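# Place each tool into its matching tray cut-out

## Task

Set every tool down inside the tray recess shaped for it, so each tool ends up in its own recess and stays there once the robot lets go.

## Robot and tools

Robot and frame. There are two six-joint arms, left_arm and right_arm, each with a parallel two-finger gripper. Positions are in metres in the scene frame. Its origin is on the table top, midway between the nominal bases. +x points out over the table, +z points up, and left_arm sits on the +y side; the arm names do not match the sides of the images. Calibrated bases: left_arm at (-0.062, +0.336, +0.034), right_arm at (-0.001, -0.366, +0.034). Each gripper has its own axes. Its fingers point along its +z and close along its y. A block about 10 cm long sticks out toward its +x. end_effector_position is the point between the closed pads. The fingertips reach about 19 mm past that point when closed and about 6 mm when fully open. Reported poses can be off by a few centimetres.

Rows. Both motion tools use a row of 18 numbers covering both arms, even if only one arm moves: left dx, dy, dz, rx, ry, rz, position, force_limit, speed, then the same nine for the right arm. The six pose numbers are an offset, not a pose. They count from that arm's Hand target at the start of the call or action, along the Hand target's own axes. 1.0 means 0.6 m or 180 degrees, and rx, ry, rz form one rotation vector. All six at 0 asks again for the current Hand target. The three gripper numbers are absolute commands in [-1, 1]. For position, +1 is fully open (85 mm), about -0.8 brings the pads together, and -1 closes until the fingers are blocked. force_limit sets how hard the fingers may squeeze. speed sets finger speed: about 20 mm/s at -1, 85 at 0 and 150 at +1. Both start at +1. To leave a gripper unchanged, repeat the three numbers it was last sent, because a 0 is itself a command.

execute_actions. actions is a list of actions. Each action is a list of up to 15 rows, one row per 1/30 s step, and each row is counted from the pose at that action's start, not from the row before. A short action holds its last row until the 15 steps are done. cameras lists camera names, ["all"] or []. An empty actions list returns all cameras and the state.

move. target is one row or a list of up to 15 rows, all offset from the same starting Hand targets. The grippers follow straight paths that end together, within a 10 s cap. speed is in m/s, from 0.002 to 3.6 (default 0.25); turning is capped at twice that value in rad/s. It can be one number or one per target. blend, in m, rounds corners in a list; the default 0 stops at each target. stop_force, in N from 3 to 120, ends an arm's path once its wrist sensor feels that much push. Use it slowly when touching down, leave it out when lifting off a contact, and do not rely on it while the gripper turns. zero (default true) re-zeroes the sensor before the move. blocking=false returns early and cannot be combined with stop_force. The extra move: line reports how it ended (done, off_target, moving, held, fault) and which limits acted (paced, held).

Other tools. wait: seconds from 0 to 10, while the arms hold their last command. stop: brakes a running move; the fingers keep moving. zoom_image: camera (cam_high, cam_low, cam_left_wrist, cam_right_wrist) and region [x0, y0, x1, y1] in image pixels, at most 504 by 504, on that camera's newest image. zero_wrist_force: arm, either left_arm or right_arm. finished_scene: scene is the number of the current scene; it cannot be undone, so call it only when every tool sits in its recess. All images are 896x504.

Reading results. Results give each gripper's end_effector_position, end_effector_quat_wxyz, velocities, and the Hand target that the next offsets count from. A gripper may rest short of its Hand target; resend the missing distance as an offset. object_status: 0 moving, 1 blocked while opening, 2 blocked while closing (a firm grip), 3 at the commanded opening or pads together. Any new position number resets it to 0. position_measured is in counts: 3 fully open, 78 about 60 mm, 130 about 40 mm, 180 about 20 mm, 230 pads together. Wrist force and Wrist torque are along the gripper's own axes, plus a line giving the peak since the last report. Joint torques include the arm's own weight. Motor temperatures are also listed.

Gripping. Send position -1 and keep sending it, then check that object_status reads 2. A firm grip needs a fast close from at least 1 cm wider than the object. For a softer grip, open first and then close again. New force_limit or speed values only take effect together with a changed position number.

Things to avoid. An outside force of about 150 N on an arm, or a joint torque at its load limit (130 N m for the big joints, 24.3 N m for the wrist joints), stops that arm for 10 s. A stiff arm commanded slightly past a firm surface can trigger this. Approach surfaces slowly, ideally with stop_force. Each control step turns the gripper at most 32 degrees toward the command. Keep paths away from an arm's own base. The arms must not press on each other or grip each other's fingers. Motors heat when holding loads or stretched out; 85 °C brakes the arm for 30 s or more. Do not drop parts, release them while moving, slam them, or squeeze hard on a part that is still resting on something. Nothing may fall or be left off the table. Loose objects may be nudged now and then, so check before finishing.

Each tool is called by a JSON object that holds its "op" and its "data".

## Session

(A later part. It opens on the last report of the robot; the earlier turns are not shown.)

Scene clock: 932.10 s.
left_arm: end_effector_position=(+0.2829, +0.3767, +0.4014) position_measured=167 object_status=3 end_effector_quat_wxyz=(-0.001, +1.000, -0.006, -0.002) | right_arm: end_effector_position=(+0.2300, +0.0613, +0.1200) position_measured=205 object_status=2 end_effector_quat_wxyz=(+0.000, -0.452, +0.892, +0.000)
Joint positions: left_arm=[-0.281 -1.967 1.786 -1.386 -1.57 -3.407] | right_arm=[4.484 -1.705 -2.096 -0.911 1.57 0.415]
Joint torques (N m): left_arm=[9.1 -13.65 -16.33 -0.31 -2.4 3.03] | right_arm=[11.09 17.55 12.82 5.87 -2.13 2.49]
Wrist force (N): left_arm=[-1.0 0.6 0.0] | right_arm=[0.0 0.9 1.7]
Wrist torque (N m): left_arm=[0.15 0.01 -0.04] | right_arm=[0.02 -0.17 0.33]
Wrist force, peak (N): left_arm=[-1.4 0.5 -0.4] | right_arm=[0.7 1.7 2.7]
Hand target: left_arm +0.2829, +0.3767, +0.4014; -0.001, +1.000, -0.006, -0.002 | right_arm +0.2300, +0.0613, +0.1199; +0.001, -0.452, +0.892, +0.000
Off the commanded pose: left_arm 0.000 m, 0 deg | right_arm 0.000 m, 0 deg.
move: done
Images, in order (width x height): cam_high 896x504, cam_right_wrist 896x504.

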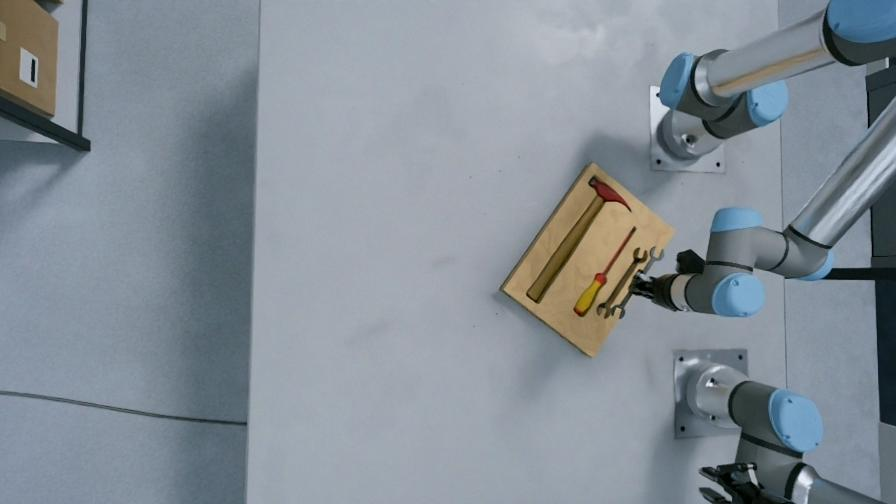

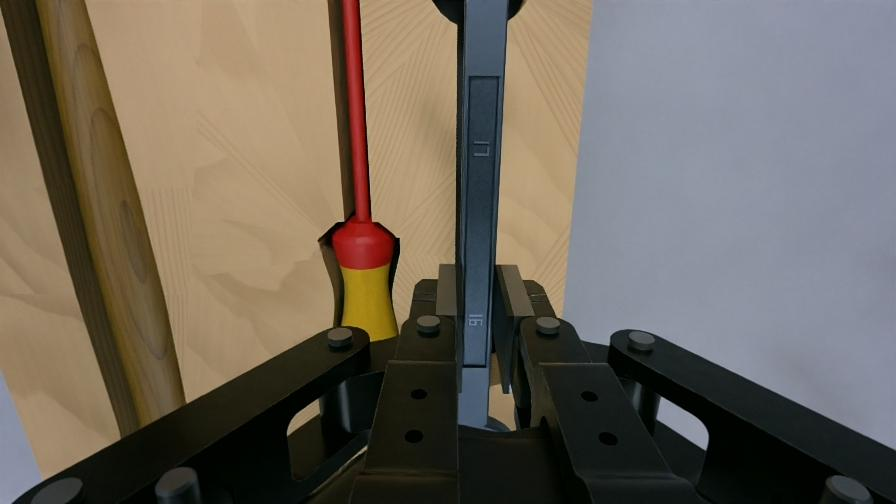

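{"op": "move", "data": {"target": [0,0,0,0,0,0,-0.3,-0.5,-1,0,0,0.08,0,0,0,-1,-0.5,-1], "speed": 0.1, "cameras": ["cam_high","cam_right_wrist","cam_low"]}}

{"op": "zoom_image", "data": {"camera": "cam_high", "region": [590, 240, 670, 330]}}

{"op": "zoom_image", "data": {"camera": "cam_low", "region": [330, 190, 480, 300]}}

Scene clock: 958.67 s.
left_arm: end_effector_position=(+0.2829, +0.3767, +0.4014) position_measured=167 object_status=3 end_effector_quat_wxyz=(-0.001, +1.000, -0.006, -0.002) | right_arm: end_effector_position=(+0.2300, +0.0614, +0.0720) position_measured=205 object_status=2 end_effector_quat_wxyz=(+0.000, -0.452, +0.892, +0.000)
Joint positions: left_arm=[-0.281 -1.967 1.786 -1.386 -1.57 -3.407] | right_arm=[4.484 -1.794 -2.149 -0.77 1.57 0.415]
Joint torques (N m): left_arm=[9.39 -14.08 -15.42 -0.53 -2.34 2.86] | right_arm=[-10.31 22.01 10.91 5.81 -1.61 -2.09]
Wrist force (N): left_arm=[-1.0 0.5 -0.3] | right_arm=[0.2 1.1 1.6]
Wrist torque (N m): left_arm=[0.14 0.02 -0.04] | right_arm=[0.05 -0.23 0.35]
Wrist force, peak (N): left_arm=[-1.4 0.5 -0.1] | right_arm=[0.2 1.0 2.2]
Hand target: left_arm +0.2829, +0.3767, +0.4014; -0.001, +1.000, -0.006, -0.002 | right_arm +0.2301, +0.0613, +0.0719; +0.001, -0.452, +0.892, +0.000
Off the commanded pose: left_arm 0.000 m, 0 deg | right_arm 0.000 m, 0 deg.
move: done
Images, in order (width x height): cam_high 896x504, cam_low 896x504, cam_right_wrist 896x504.

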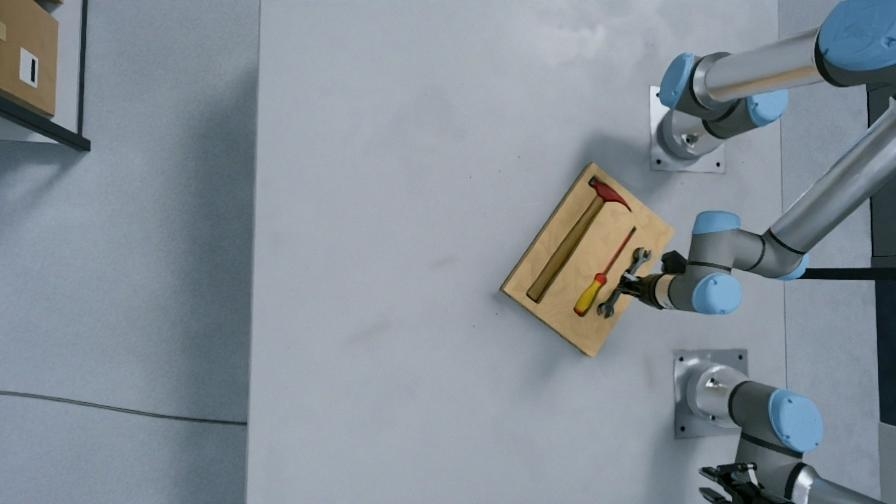

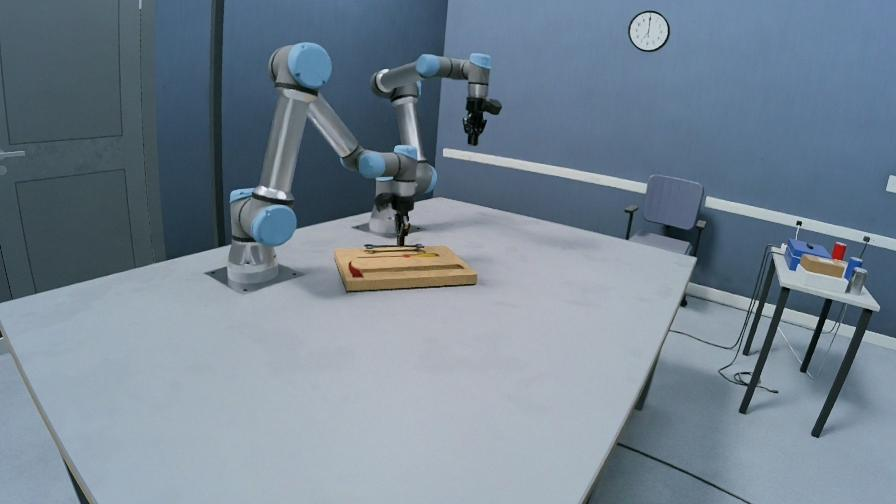

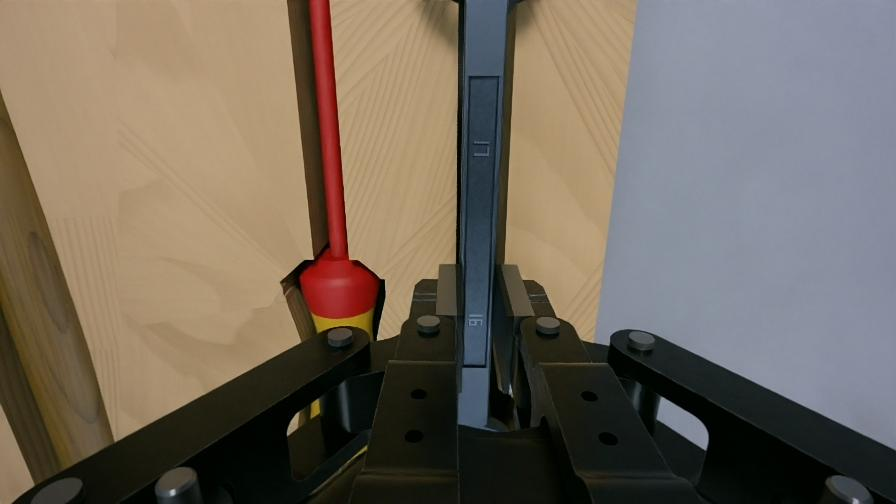

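Scaled by 5.600 from the camera's 896x504 image, which has a finer 1280x720 frame.

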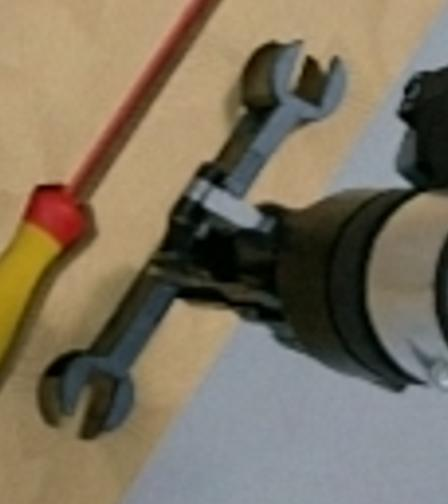

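Scaled by 3.360 from the camera's 896x504 image, which has a finer 1280x720 frame.

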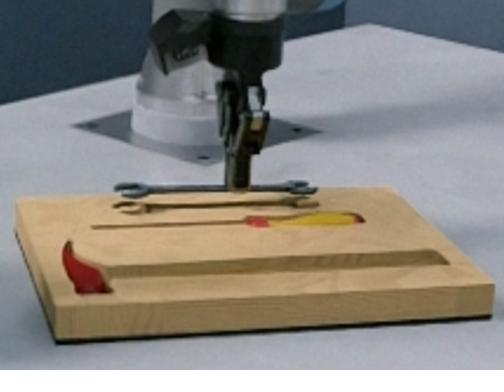

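{"op": "move", "data": {"target": [0,0,0,0,0,0,-0.3,-0.5,-1,0,0,0.01833,0,0,0,-1,-0.5,-1], "speed": 0.05, "cameras": ["cam_high","cam_right_wrist"]}}

{"op": "zoom_image", "data": {"camera": "cam_high", "region": [590, 240, 670, 330]}}

{"op": "zoom_image", "data": {"camera": "cam_right_wrist", "region": [360, 0, 600, 260]}}

Scene clock: 978.37 s.
left_arm: end_effector_position=(+0.2829, +0.3767, +0.4014) position_measured=167 object_status=3 end_effector_quat_wxyz=(-0.001, +1.000, -0.006, -0.002) | right_arm: end_effector_position=(+0.2301, +0.0613, +0.0610) position_measured=205 object_status=2 end_effector_quat_wxyz=(+0.000, -0.452, +0.892, +0.000)
Joint positions: left_arm=[-0.281 -1.967 1.786 -1.386 -1.57 -3.407] | right_arm=[4.484 -1.816 -2.159 -0.737 1.57 0.415]
Joint torques (N m): left_arm=[10.52 -13.02 -15.57 -0.69 -2.32 2.91] | right_arm=[-12.61 21.96 9.87 5.4 -2.11 -2.12]
Wrist force (N): left_arm=[-1.2 0.6 -0.1] | right_arm=[0.5 0.9 1.5]
Wrist torque (N m): left_arm=[0.14 0.03 -0.04] | right_arm=[0.02 -0.27 0.36]
Wrist force, peak (N): left_arm=[-1.5 0.5 -0.1] | right_arm=[0.2 1.1 1.9]
Hand target: left_arm +0.2829, +0.3767, +0.4014; -0.001, +1.000, -0.006, -0.002 | right_arm +0.2301, +0.0613, +0.0609; +0.001, -0.452, +0.892, +0.000
Off the commanded pose: left_arm 0.000 m, 0 deg | right_arm 0.000 m, 0 deg.
move: done
Images, in order (width x height): cam_high 896x504, cam_right_wrist 896x504.

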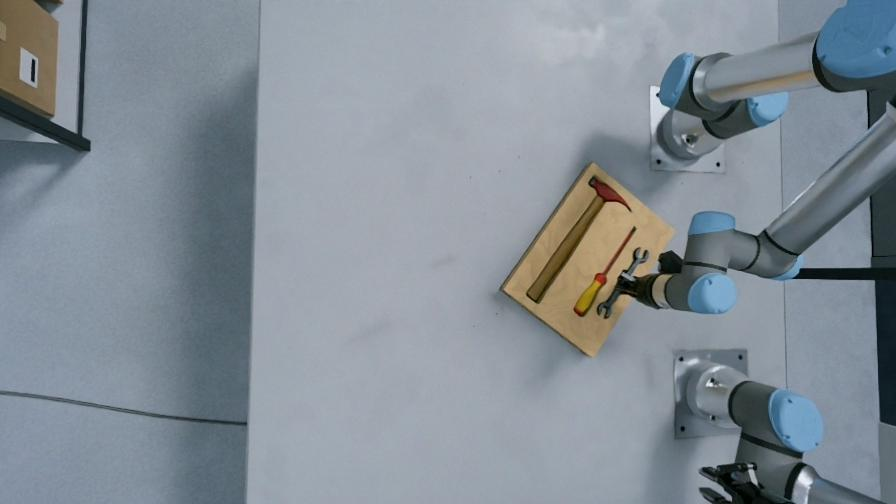

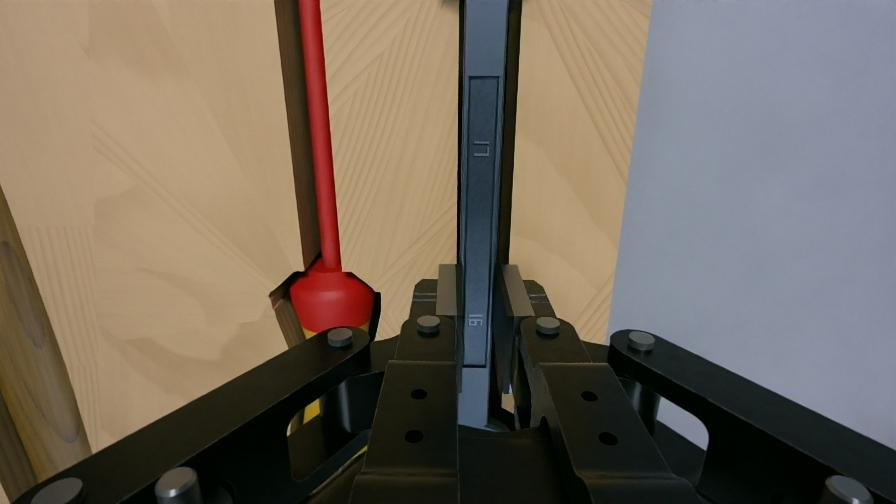

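Scaled by 5.600 from the camera's 896x504 image, which has a finer 1280x720 frame.

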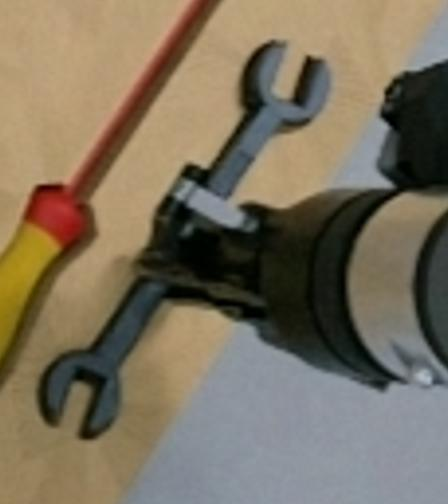

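Scaled by 1.938 from the camera's 896x504 image, which has a finer 1280x720 frame.

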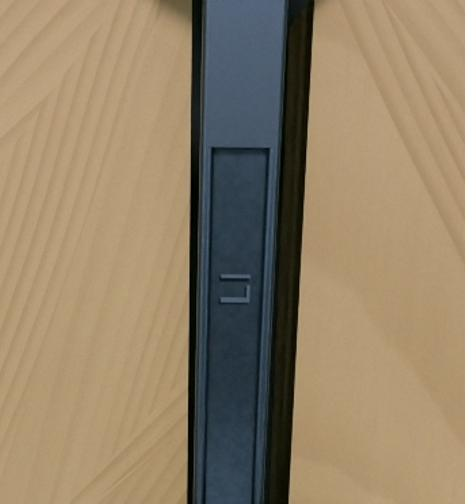

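{"op": "zoom_image", "data": {"camera": "cam_high", "region": [592, 296, 622, 322]}}

{"op": "zoom_image", "data": {"camera": "cam_high", "region": [628, 242, 658, 268]}}

Scaled by 16.800 from the camera's 896x504 image, which has a finer 1280x720 frame.

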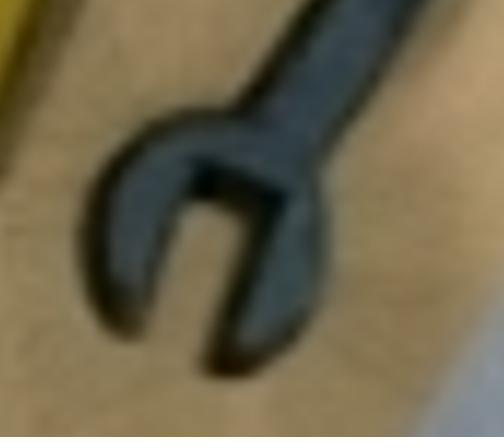

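Scaled by 16.800 from the camera's 896x504 image, which has a finer 1280x720 frame.

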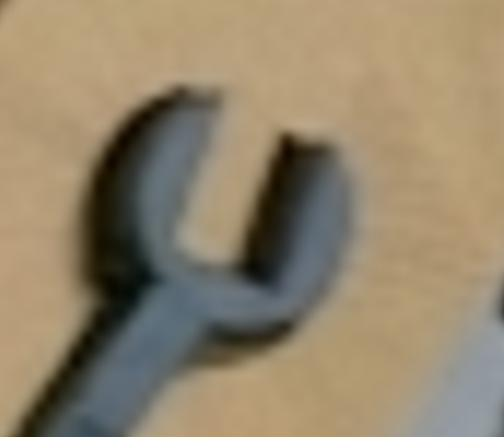

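{"op": "move", "data": {"target": [0,0,0,0,0,0,-0.3,-0.5,-1,0,0.0010,0,0,0,0,-1,-0.5,-1], "speed": 0.05}}

{"op": "move", "data": {"target": [0,0,0,0,0,0,-0.3,-0.5,-1,0,0,0.012,0,0,0,-1,-0.5,-1], "speed": 0.005, "stop_force": 4, "cameras": ["cam_high","cam_right_wrist"]}}

{"op": "zoom_image", "data": {"camera": "cam_high", "region": [590, 240, 670, 330]}}

{"op": "zoom_image", "data": {"camera": "cam_right_wrist", "region": [360, 0, 600, 260]}}

Scene clock: 1002.03 s.
left_arm: end_effector_position=(+0.2829, +0.3767, +0.4014) position_measured=167 object_status=3 end_effector_quat_wxyz=(-0.001, +1.000, -0.006, -0.002) | right_arm: end_effector_position=(+0.2296, +0.0617, +0.0609) position_measured=205 object_status=2 end_effector_quat_wxyz=(+0.001, -0.452, +0.892, +0.000)
Joint positions: left_arm=[-0.281 -1.967 1.786 -1.386 -1.57 -3.407] | right_arm=[4.485 -1.817 -2.158 -0.737 1.57 0.416]
Joint torques (N m): left_arm=[9.97 -12.55 -14.68 -0.62 -2.17 3.03] | right_arm=[12.08 20.83 24.51 3.98 -2.02 2.25]
Wrist force (N): left_arm=[-1.1 0.4 -0.2] | right_arm=[0.1 1.1 1.6]
Wrist torque (N m): left_arm=[0.12 0.02 -0.04] | right_arm=[0.06 -0.22 0.34]
Wrist force, peak (N): left_arm=[-1.3 0.6 -0.3] | right_arm=[0.3 1.2 1.8]
Hand target: left_arm +0.2829, +0.3767, +0.4014; -0.001, +1.000, -0.006, -0.002 | right_arm +0.2296, +0.0617, +0.0609; +0.001, -0.452, +0.892, +0.000
Off the commanded pose: left_arm 0.000 m, 0 deg | right_arm 0.000 m, 0 deg.
move: done

Scene clock: 1004.27 s.
left_arm: end_effector_position=(+0.2829, +0.3767, +0.4014) position_measured=167 object_status=3 end_effector_quat_wxyz=(-0.001, +1.000, -0.006, -0.002) | right_arm: end_effector_position=(+0.2296, +0.0617, +0.0561) position_measured=205 object_status=2 end_effector_quat_wxyz=(+0.000, -0.452, +0.892, +0.000)
Joint positions: left_arm=[-0.281 -1.967 1.786 -1.386 -1.57 -3.407] | right_arm=[4.485 -1.827 -2.163 -0.722 1.57 0.416]
Joint torques (N m): left_arm=[9.97 -13.95 -16.16 -0.51 -2.26 3.05] | right_arm=[12.19 34.09 22.66 -0.19 -1.89 2.18]
Wrist force (N): left_arm=[-1.1 0.6 -0.2] | right_arm=[-1.2 1.2 -2.6]
Wrist torque (N m): left_arm=[0.15 0.02 -0.04] | right_arm=[-0.05 -0.21 0.35]
Wrist force, peak (N): left_arm=[-1.4 0.5 -0.3] | right_arm=[5.4 -1.3 -16.1]
Hand target: left_arm +0.2829, +0.3767, +0.4014; -0.001, +1.000, -0.006, -0.002 | right_arm +0.2296, +0.0617, +0.0561; +0.000, -0.452, +0.892, +0.000 (not the last commanded pose)
Off the commanded pose: left_arm 0.000 m, 0 deg | right_arm 0.002 m, 0 deg.
move: contact (right_arm)
Images, in order (width x height): cam_high 896x504, cam_right_wrist 896x504.

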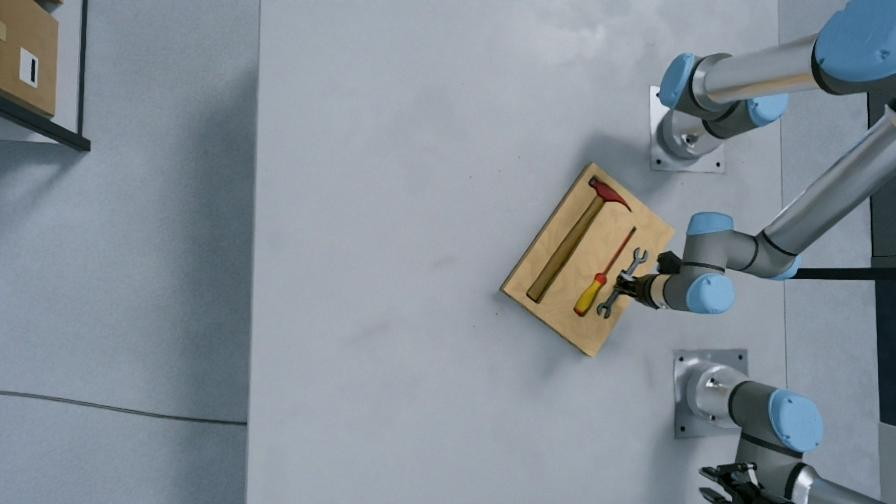

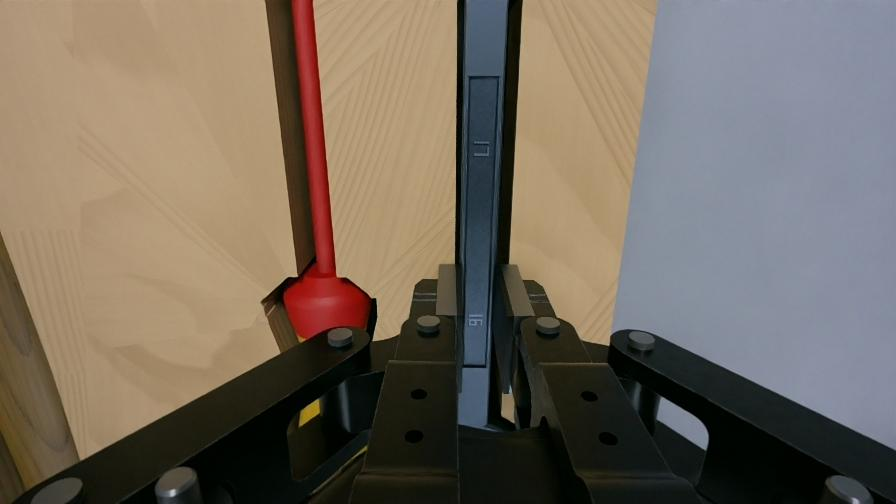

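Scaled by 5.600 from the camera's 896x504 image, which has a finer 1280x720 frame.

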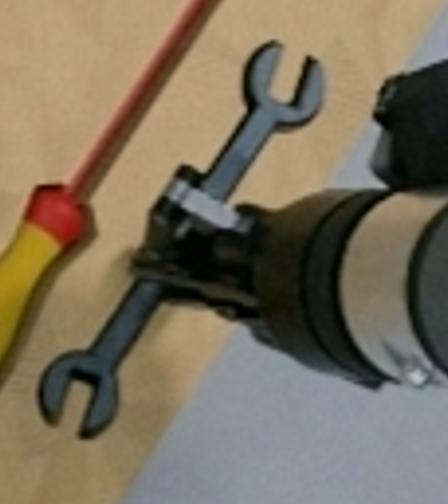

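Scaled by 1.938 from the camera's 896x504 image, which has a finer 1280x720 frame.

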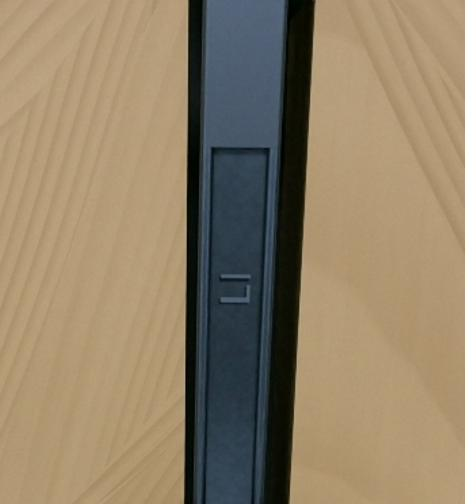

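{"op": "move", "data": {"target": [0,0,0,0,0,0,-0.3,-0.5,-1,0,0,-0.001,0,0,0,-0.3,-0.5,-1], "cameras": ["cam_high","cam_right_wrist"]}}

{"op": "zoom_image", "data": {"camera": "cam_right_wrist", "region": [360, 0, 600, 260]}}

{"op": "zoom_image", "data": {"camera": "cam_high", "region": [590, 240, 670, 330]}}

Scene clock: 1010.30 s.
left_arm: end_effector_position=(+0.2829, +0.3767, +0.4014) position_measured=167 object_status=3 end_effector_quat_wxyz=(-0.001, +1.000, -0.006, -0.002) | right_arm: end_effector_position=(+0.2296, +0.0617, +0.0567) position_measured=167 object_status=0 end_effector_quat_wxyz=(+0.000, -0.452, +0.892, +0.000)
Joint positions: left_arm=[-0.281 -1.967 1.786 -1.386 -1.57 -3.407] | right_arm=[4.485 -1.826 -2.162 -0.724 1.57 0.416]
Joint torques (N m): left_arm=[9.66 -15 -16.07 -0.54 -2.36 2.96] | right_arm=[12.03 35.57 24.45 0.2 -1.76 2.21]
Wrist force (N): left_arm=[-1.4 0.4 -0.2] | right_arm=[0.4 1.0 0.6]
Wrist torque (N m): left_arm=[0.12 0.07 -0.04] | right_arm=[0.04 -0.24 0.33]
Wrist force, peak (N): left_arm=[-1.5 0.4 -0.1] | right_arm=[-1.1 1.7 -2.4]
Hand target: left_arm +0.2829, +0.3767, +0.4014; -0.001, +1.000, -0.006, -0.002 | right_arm +0.2296, +0.0617, +0.0567; +0.000, -0.452, +0.892, +0.000
Off the commanded pose: left_arm 0.000 m, 0 deg | right_arm 0.000 m, 0 deg.
move: done
Images, in order (width x height): cam_high 896x504, cam_right_wrist 896x504.

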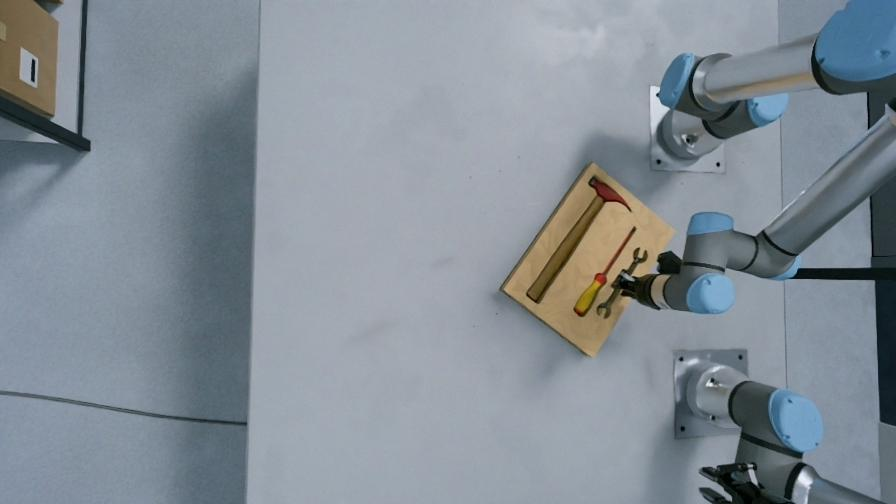

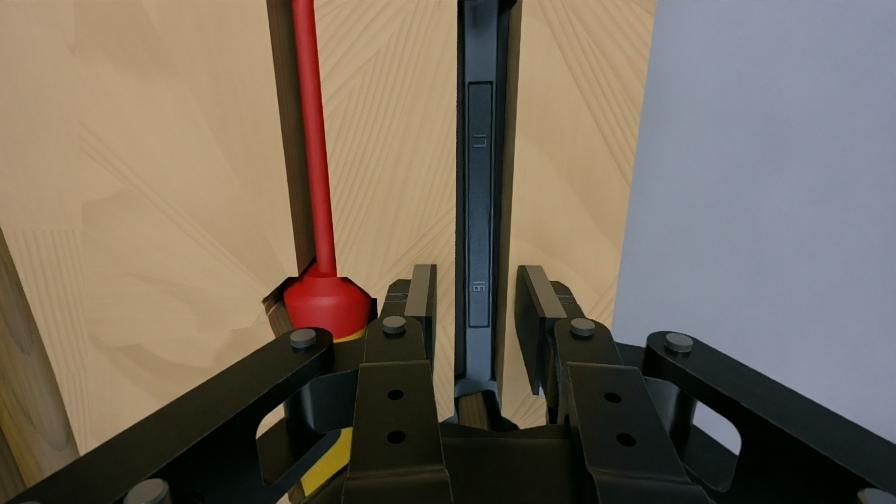

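Scaled by 1.938 from the camera's 896x504 image, which has a finer 1280x720 frame.

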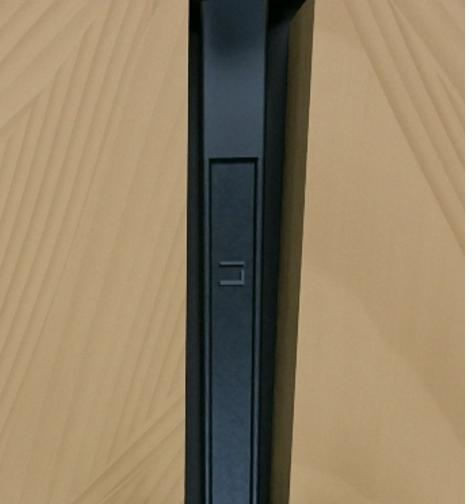

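Scaled by 5.600 from the camera's 896x504 image, which has a finer 1280x720 frame.

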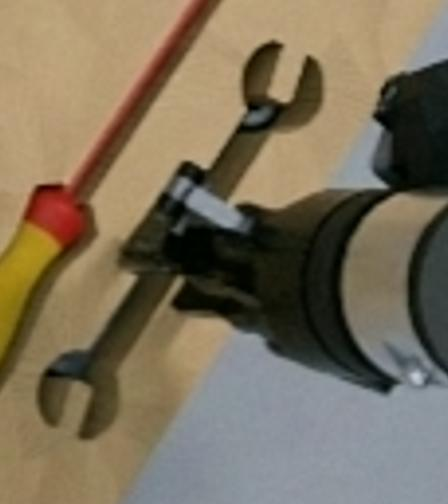

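{"op": "move", "data": {"target": [0,0,0,0,0,0,-0.3,-0.5,-1,0,0,-0.25,0,0,0,-0.3,-0.5,-1]}}

{"op": "move", "data": {"target": [0,0,0,0,0,0,-0.3,-0.5,-1,-0.05,-0.45,-0.12,0,0,0,-0.3,-0.5,-1], "cameras": ["cam_high","cam_right_wrist"]}}

{"op": "zoom_image", "data": {"camera": "cam_high", "region": [490, 150, 690, 370]}}

{"op": "zoom_image", "data": {"camera": "cam_high", "region": [580, 230, 670, 330]}}

Scene clock: 1019.13 s.
left_arm: end_effector_position=(+0.2829, +0.3767, +0.4014) position_measured=167 object_status=3 end_effector_quat_wxyz=(-0.001, +1.000, -0.006, -0.002) | right_arm: end_effector_position=(+0.2294, +0.0617, +0.2066) position_measured=167 object_status=3 end_effector_quat_wxyz=(+0.001, -0.452, +0.892, +0.000)
Joint positions: left_arm=[-0.281 -1.967 1.786 -1.386 -1.57 -3.407] | right_arm=[4.485 -1.589 -1.965 -1.157 1.57 0.417]
Joint torques (N m): left_arm=[10.05 -12.83 -15.15 -0.48 -2.51 3.22] | right_arm=[12.82 30.72 28.75 -0.14 1.84 2.35]
Wrist force (N): left_arm=[-1.2 0.4 -0.2] | right_arm=[0.4 1.0 0.6]
Wrist torque (N m): left_arm=[0.13 0.03 -0.04] | right_arm=[0.06 -0.21 0.33]
Wrist force, peak (N): left_arm=[-1.3 0.7 -0.4] | right_arm=[0.5 0.9 2.3]
Hand target: left_arm +0.2829, +0.3767, +0.4014; -0.001, +1.000, -0.006, -0.002 | right_arm +0.2294, +0.0617, +0.2067; +0.000, -0.452, +0.892, +0.000
Off the commanded pose: left_arm 0.000 m, 0 deg | right_arm 0.000 m, 0 deg.
move: done

Scene clock: 1021.00 s.
left_arm: end_effector_position=(+0.2829, +0.3767, +0.4014) position_measured=167 object_status=3 end_effector_quat_wxyz=(-0.001, +1.000, -0.006, -0.002) | right_arm: end_effector_position=(+0.4646, -0.0740, +0.2789) position_measured=167 object_status=3 end_effector_quat_wxyz=(+0.001, -0.452, +0.892, +0.000)
Joint positions: left_arm=[-0.281 -1.967 1.786 -1.386 -1.57 -3.407] | right_arm=[3.936 -1.688 -1.665 -1.358 1.57 -0.133]
Joint torques (N m): left_arm=[10.31 -13.31 -15.33 -0.74 -2.21 3.03] | right_arm=[-12.97 23.08 31.92 -0.11 1.75 -2.22]
Wrist force (N): left_arm=[-1.0 0.6 -0.1] | right_arm=[0.2 1.1 0.8]
Wrist torque (N m): left_arm=[0.16 0.01 -0.04] | right_arm=[0.05 -0.17 0.48]
Wrist force, peak (N): left_arm=[-1.3 0.4 -0.4] | right_arm=[0.7 2.6 0.8]
Hand target: left_arm +0.2829, +0.3767, +0.4014; -0.001, +1.000, -0.006, -0.002 | right_arm +0.4647, -0.0740, +0.2789; +0.000, -0.452, +0.892, +0.000
Off the commanded pose: left_arm 0.000 m, 0 deg | right_arm 0.000 m, 0 deg.
move: done
Images, in order (width x height): cam_high 896x504, cam_right_wrist 896x504.

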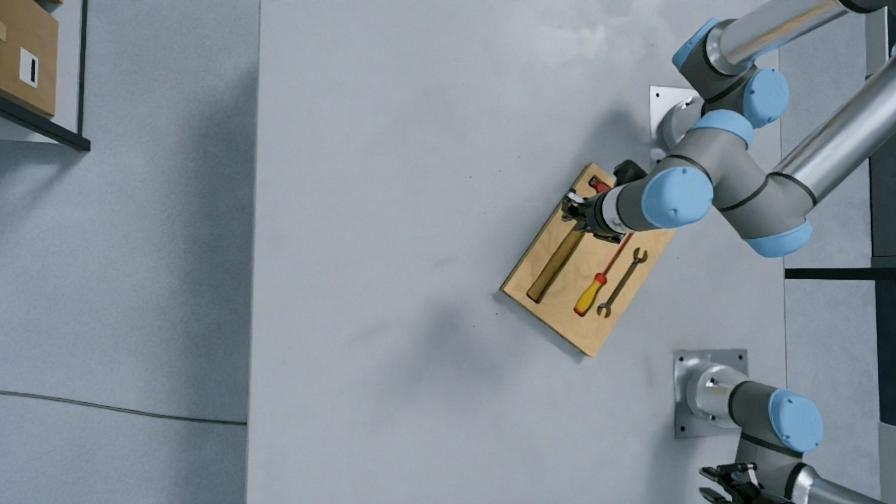

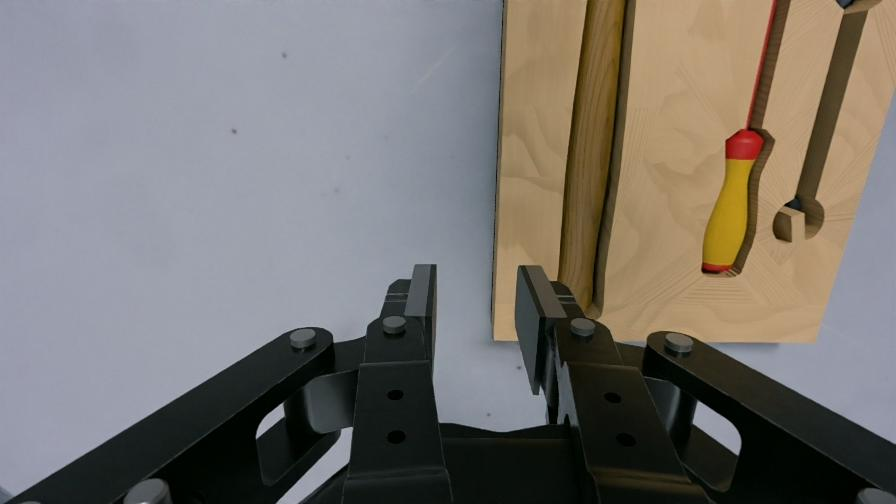

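Scaled by 2.291 from the camera's 896x504 image, which has a finer 1280x720 frame.

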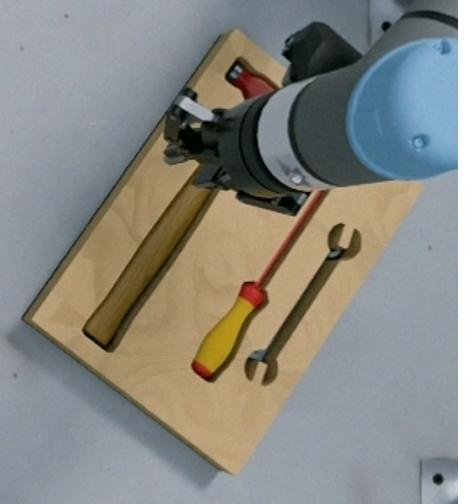

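Scaled by 5.040 from the camera's 896x504 image, which has a finer 1280x720 frame.

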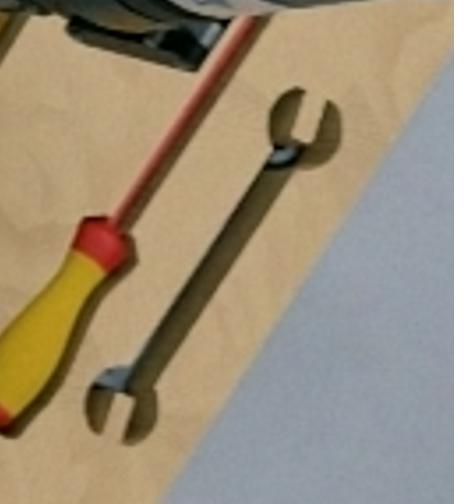

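{"op": "move", "data": {"target": [0,0,0,0,0,0,-0.3,-0.5,-1,-0.0275,0.4491,0.1,0,0,0,-0.3,-0.5,-1], "cameras": ["cam_right_wrist"]}}

{"op": "zoom_image", "data": {"camera": "cam_right_wrist", "region": [330, 0, 610, 340]}}

Scene clock: 1028.70 s.
left_arm: end_effector_position=(+0.2829, +0.3767, +0.4014) position_measured=167 object_status=3 end_effector_quat_wxyz=(-0.001, +1.000, -0.006, -0.002) | right_arm: end_effector_position=(+0.2575, +0.0987, +0.2188) position_measured=167 object_status=3 end_effector_quat_wxyz=(+0.000, -0.452, +0.892, +0.000)
Joint positions: left_arm=[-0.281 -1.967 1.786 -1.386 -1.57 -3.407] | right_arm=[4.447 -1.687 -1.826 -1.199 1.57 0.379]
Joint torques (N m): left_arm=[9.68 -13.39 -15.49 -0.85 -2.11 2.63] | right_arm=[13.49 20.22 30.99 5.49 -2.13 2.27]
Wrist force (N): left_arm=[-1.2 0.5 -0.2] | right_arm=[0.2 1.0 0.9]
Wrist torque (N m): left_arm=[0.14 0.03 -0.04] | right_arm=[0.03 -0.18 0.33]
Wrist force, peak (N): left_arm=[-1.3 0.6 -0.3] | right_arm=[0.1 2.7 0.7]
Hand target: left_arm +0.2829, +0.3767, +0.4014; -0.001, +1.000, -0.006, -0.002 | right_arm +0.2574, +0.0988, +0.2187; +0.000, -0.452, +0.892, +0.000
Off the commanded pose: left_arm 0.000 m, 0 deg | right_arm 0.000 m, 0 deg.
move: done
Images, in order (width x height): cam_right_wrist 896x504.

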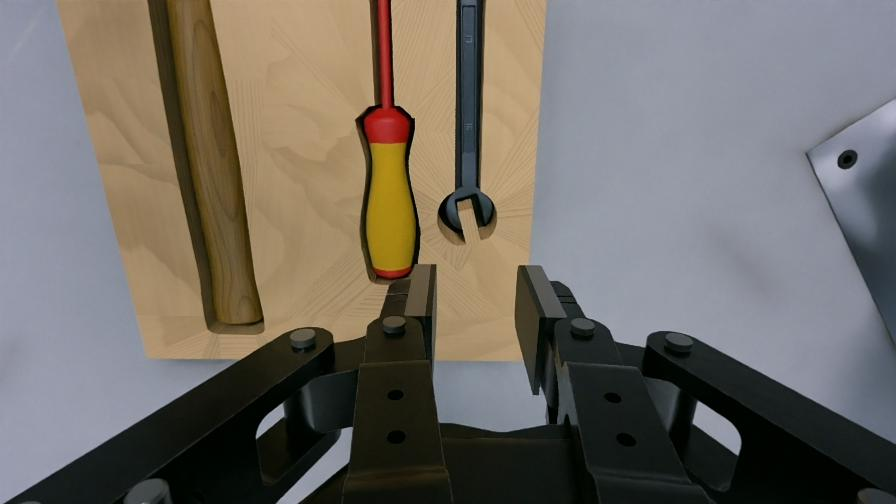

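Scaled by 1.482 from the camera's 896x504 image, which has a finer 1280x720 frame.

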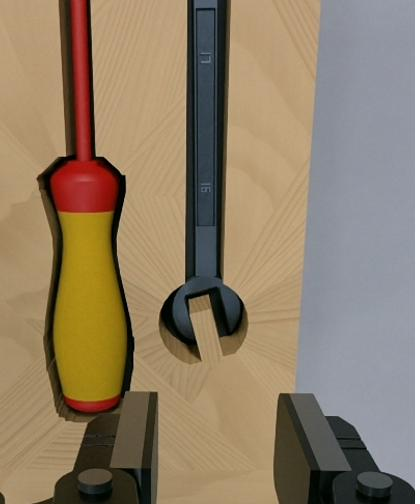

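{"op": "move", "data": {"target": [0,0,0,0,0,0,-0.3,-0.5,-1,0.15,0,0,0,0,0,-0.3,-0.5,-1], "cameras": ["cam_right_wrist"]}}

{"op": "zoom_image", "data": {"camera": "cam_right_wrist", "region": [370, 0, 610, 300]}}

Scene clock: 1034.57 s.
left_arm: end_effector_position=(+0.2829, +0.3767, +0.4014) position_measured=167 object_status=3 end_effector_quat_wxyz=(-0.001, +1.000, -0.006, -0.002) | right_arm: end_effector_position=(+0.2042, +0.0264, +0.2186) position_measured=167 object_status=3 end_effector_quat_wxyz=(+0.000, -0.452, +0.892, +0.000)
Joint positions: left_arm=[-0.281 -1.967 1.786 -1.386 -1.57 -3.407] | right_arm=[4.526 -1.469 -2.046 -1.196 1.57 0.457]
Joint torques (N m): left_arm=[9.01 -13.04 -15.72 -0.51 -2.42 2.6] | right_arm=[11.86 25.78 14.41 0.04 -2.1 2.26]
Wrist force (N): left_arm=[-1.2 0.4 -0.1] | right_arm=[0.5 0.8 0.4]
Wrist torque (N m): left_arm=[0.12 0.03 -0.04] | right_arm=[0.01 -0.23 0.32]
Wrist force, peak (N): left_arm=[-1.4 0.6 -0.4] | right_arm=[1.6 1.1 0.8]
Hand target: left_arm +0.2829, +0.3767, +0.4014; -0.001, +1.000, -0.006, -0.002 | right_arm +0.2041, +0.0263, +0.2187; +0.000, -0.452, +0.892, +0.000
Off the commanded pose: left_arm 0.000 m, 0 deg | right_arm 0.000 m, 0 deg.
move: done
Images, in order (width x height): cam_right_wrist 896x504.

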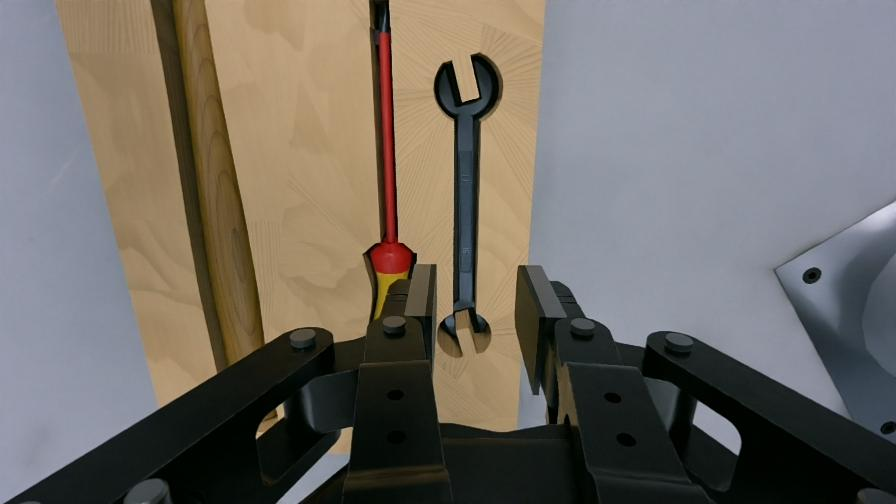

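Scaled by 1.680 from the camera's 896x504 image, which has a finer 1280x720 frame.

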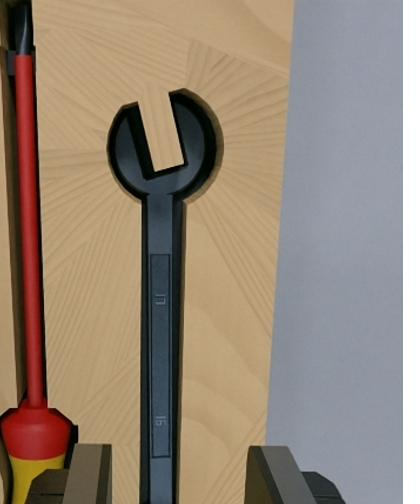

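Fully seated. Finishing scene 1.

{"op": "finished_scene", "data": {"scene": 1}}

The scene is finished: the task was done.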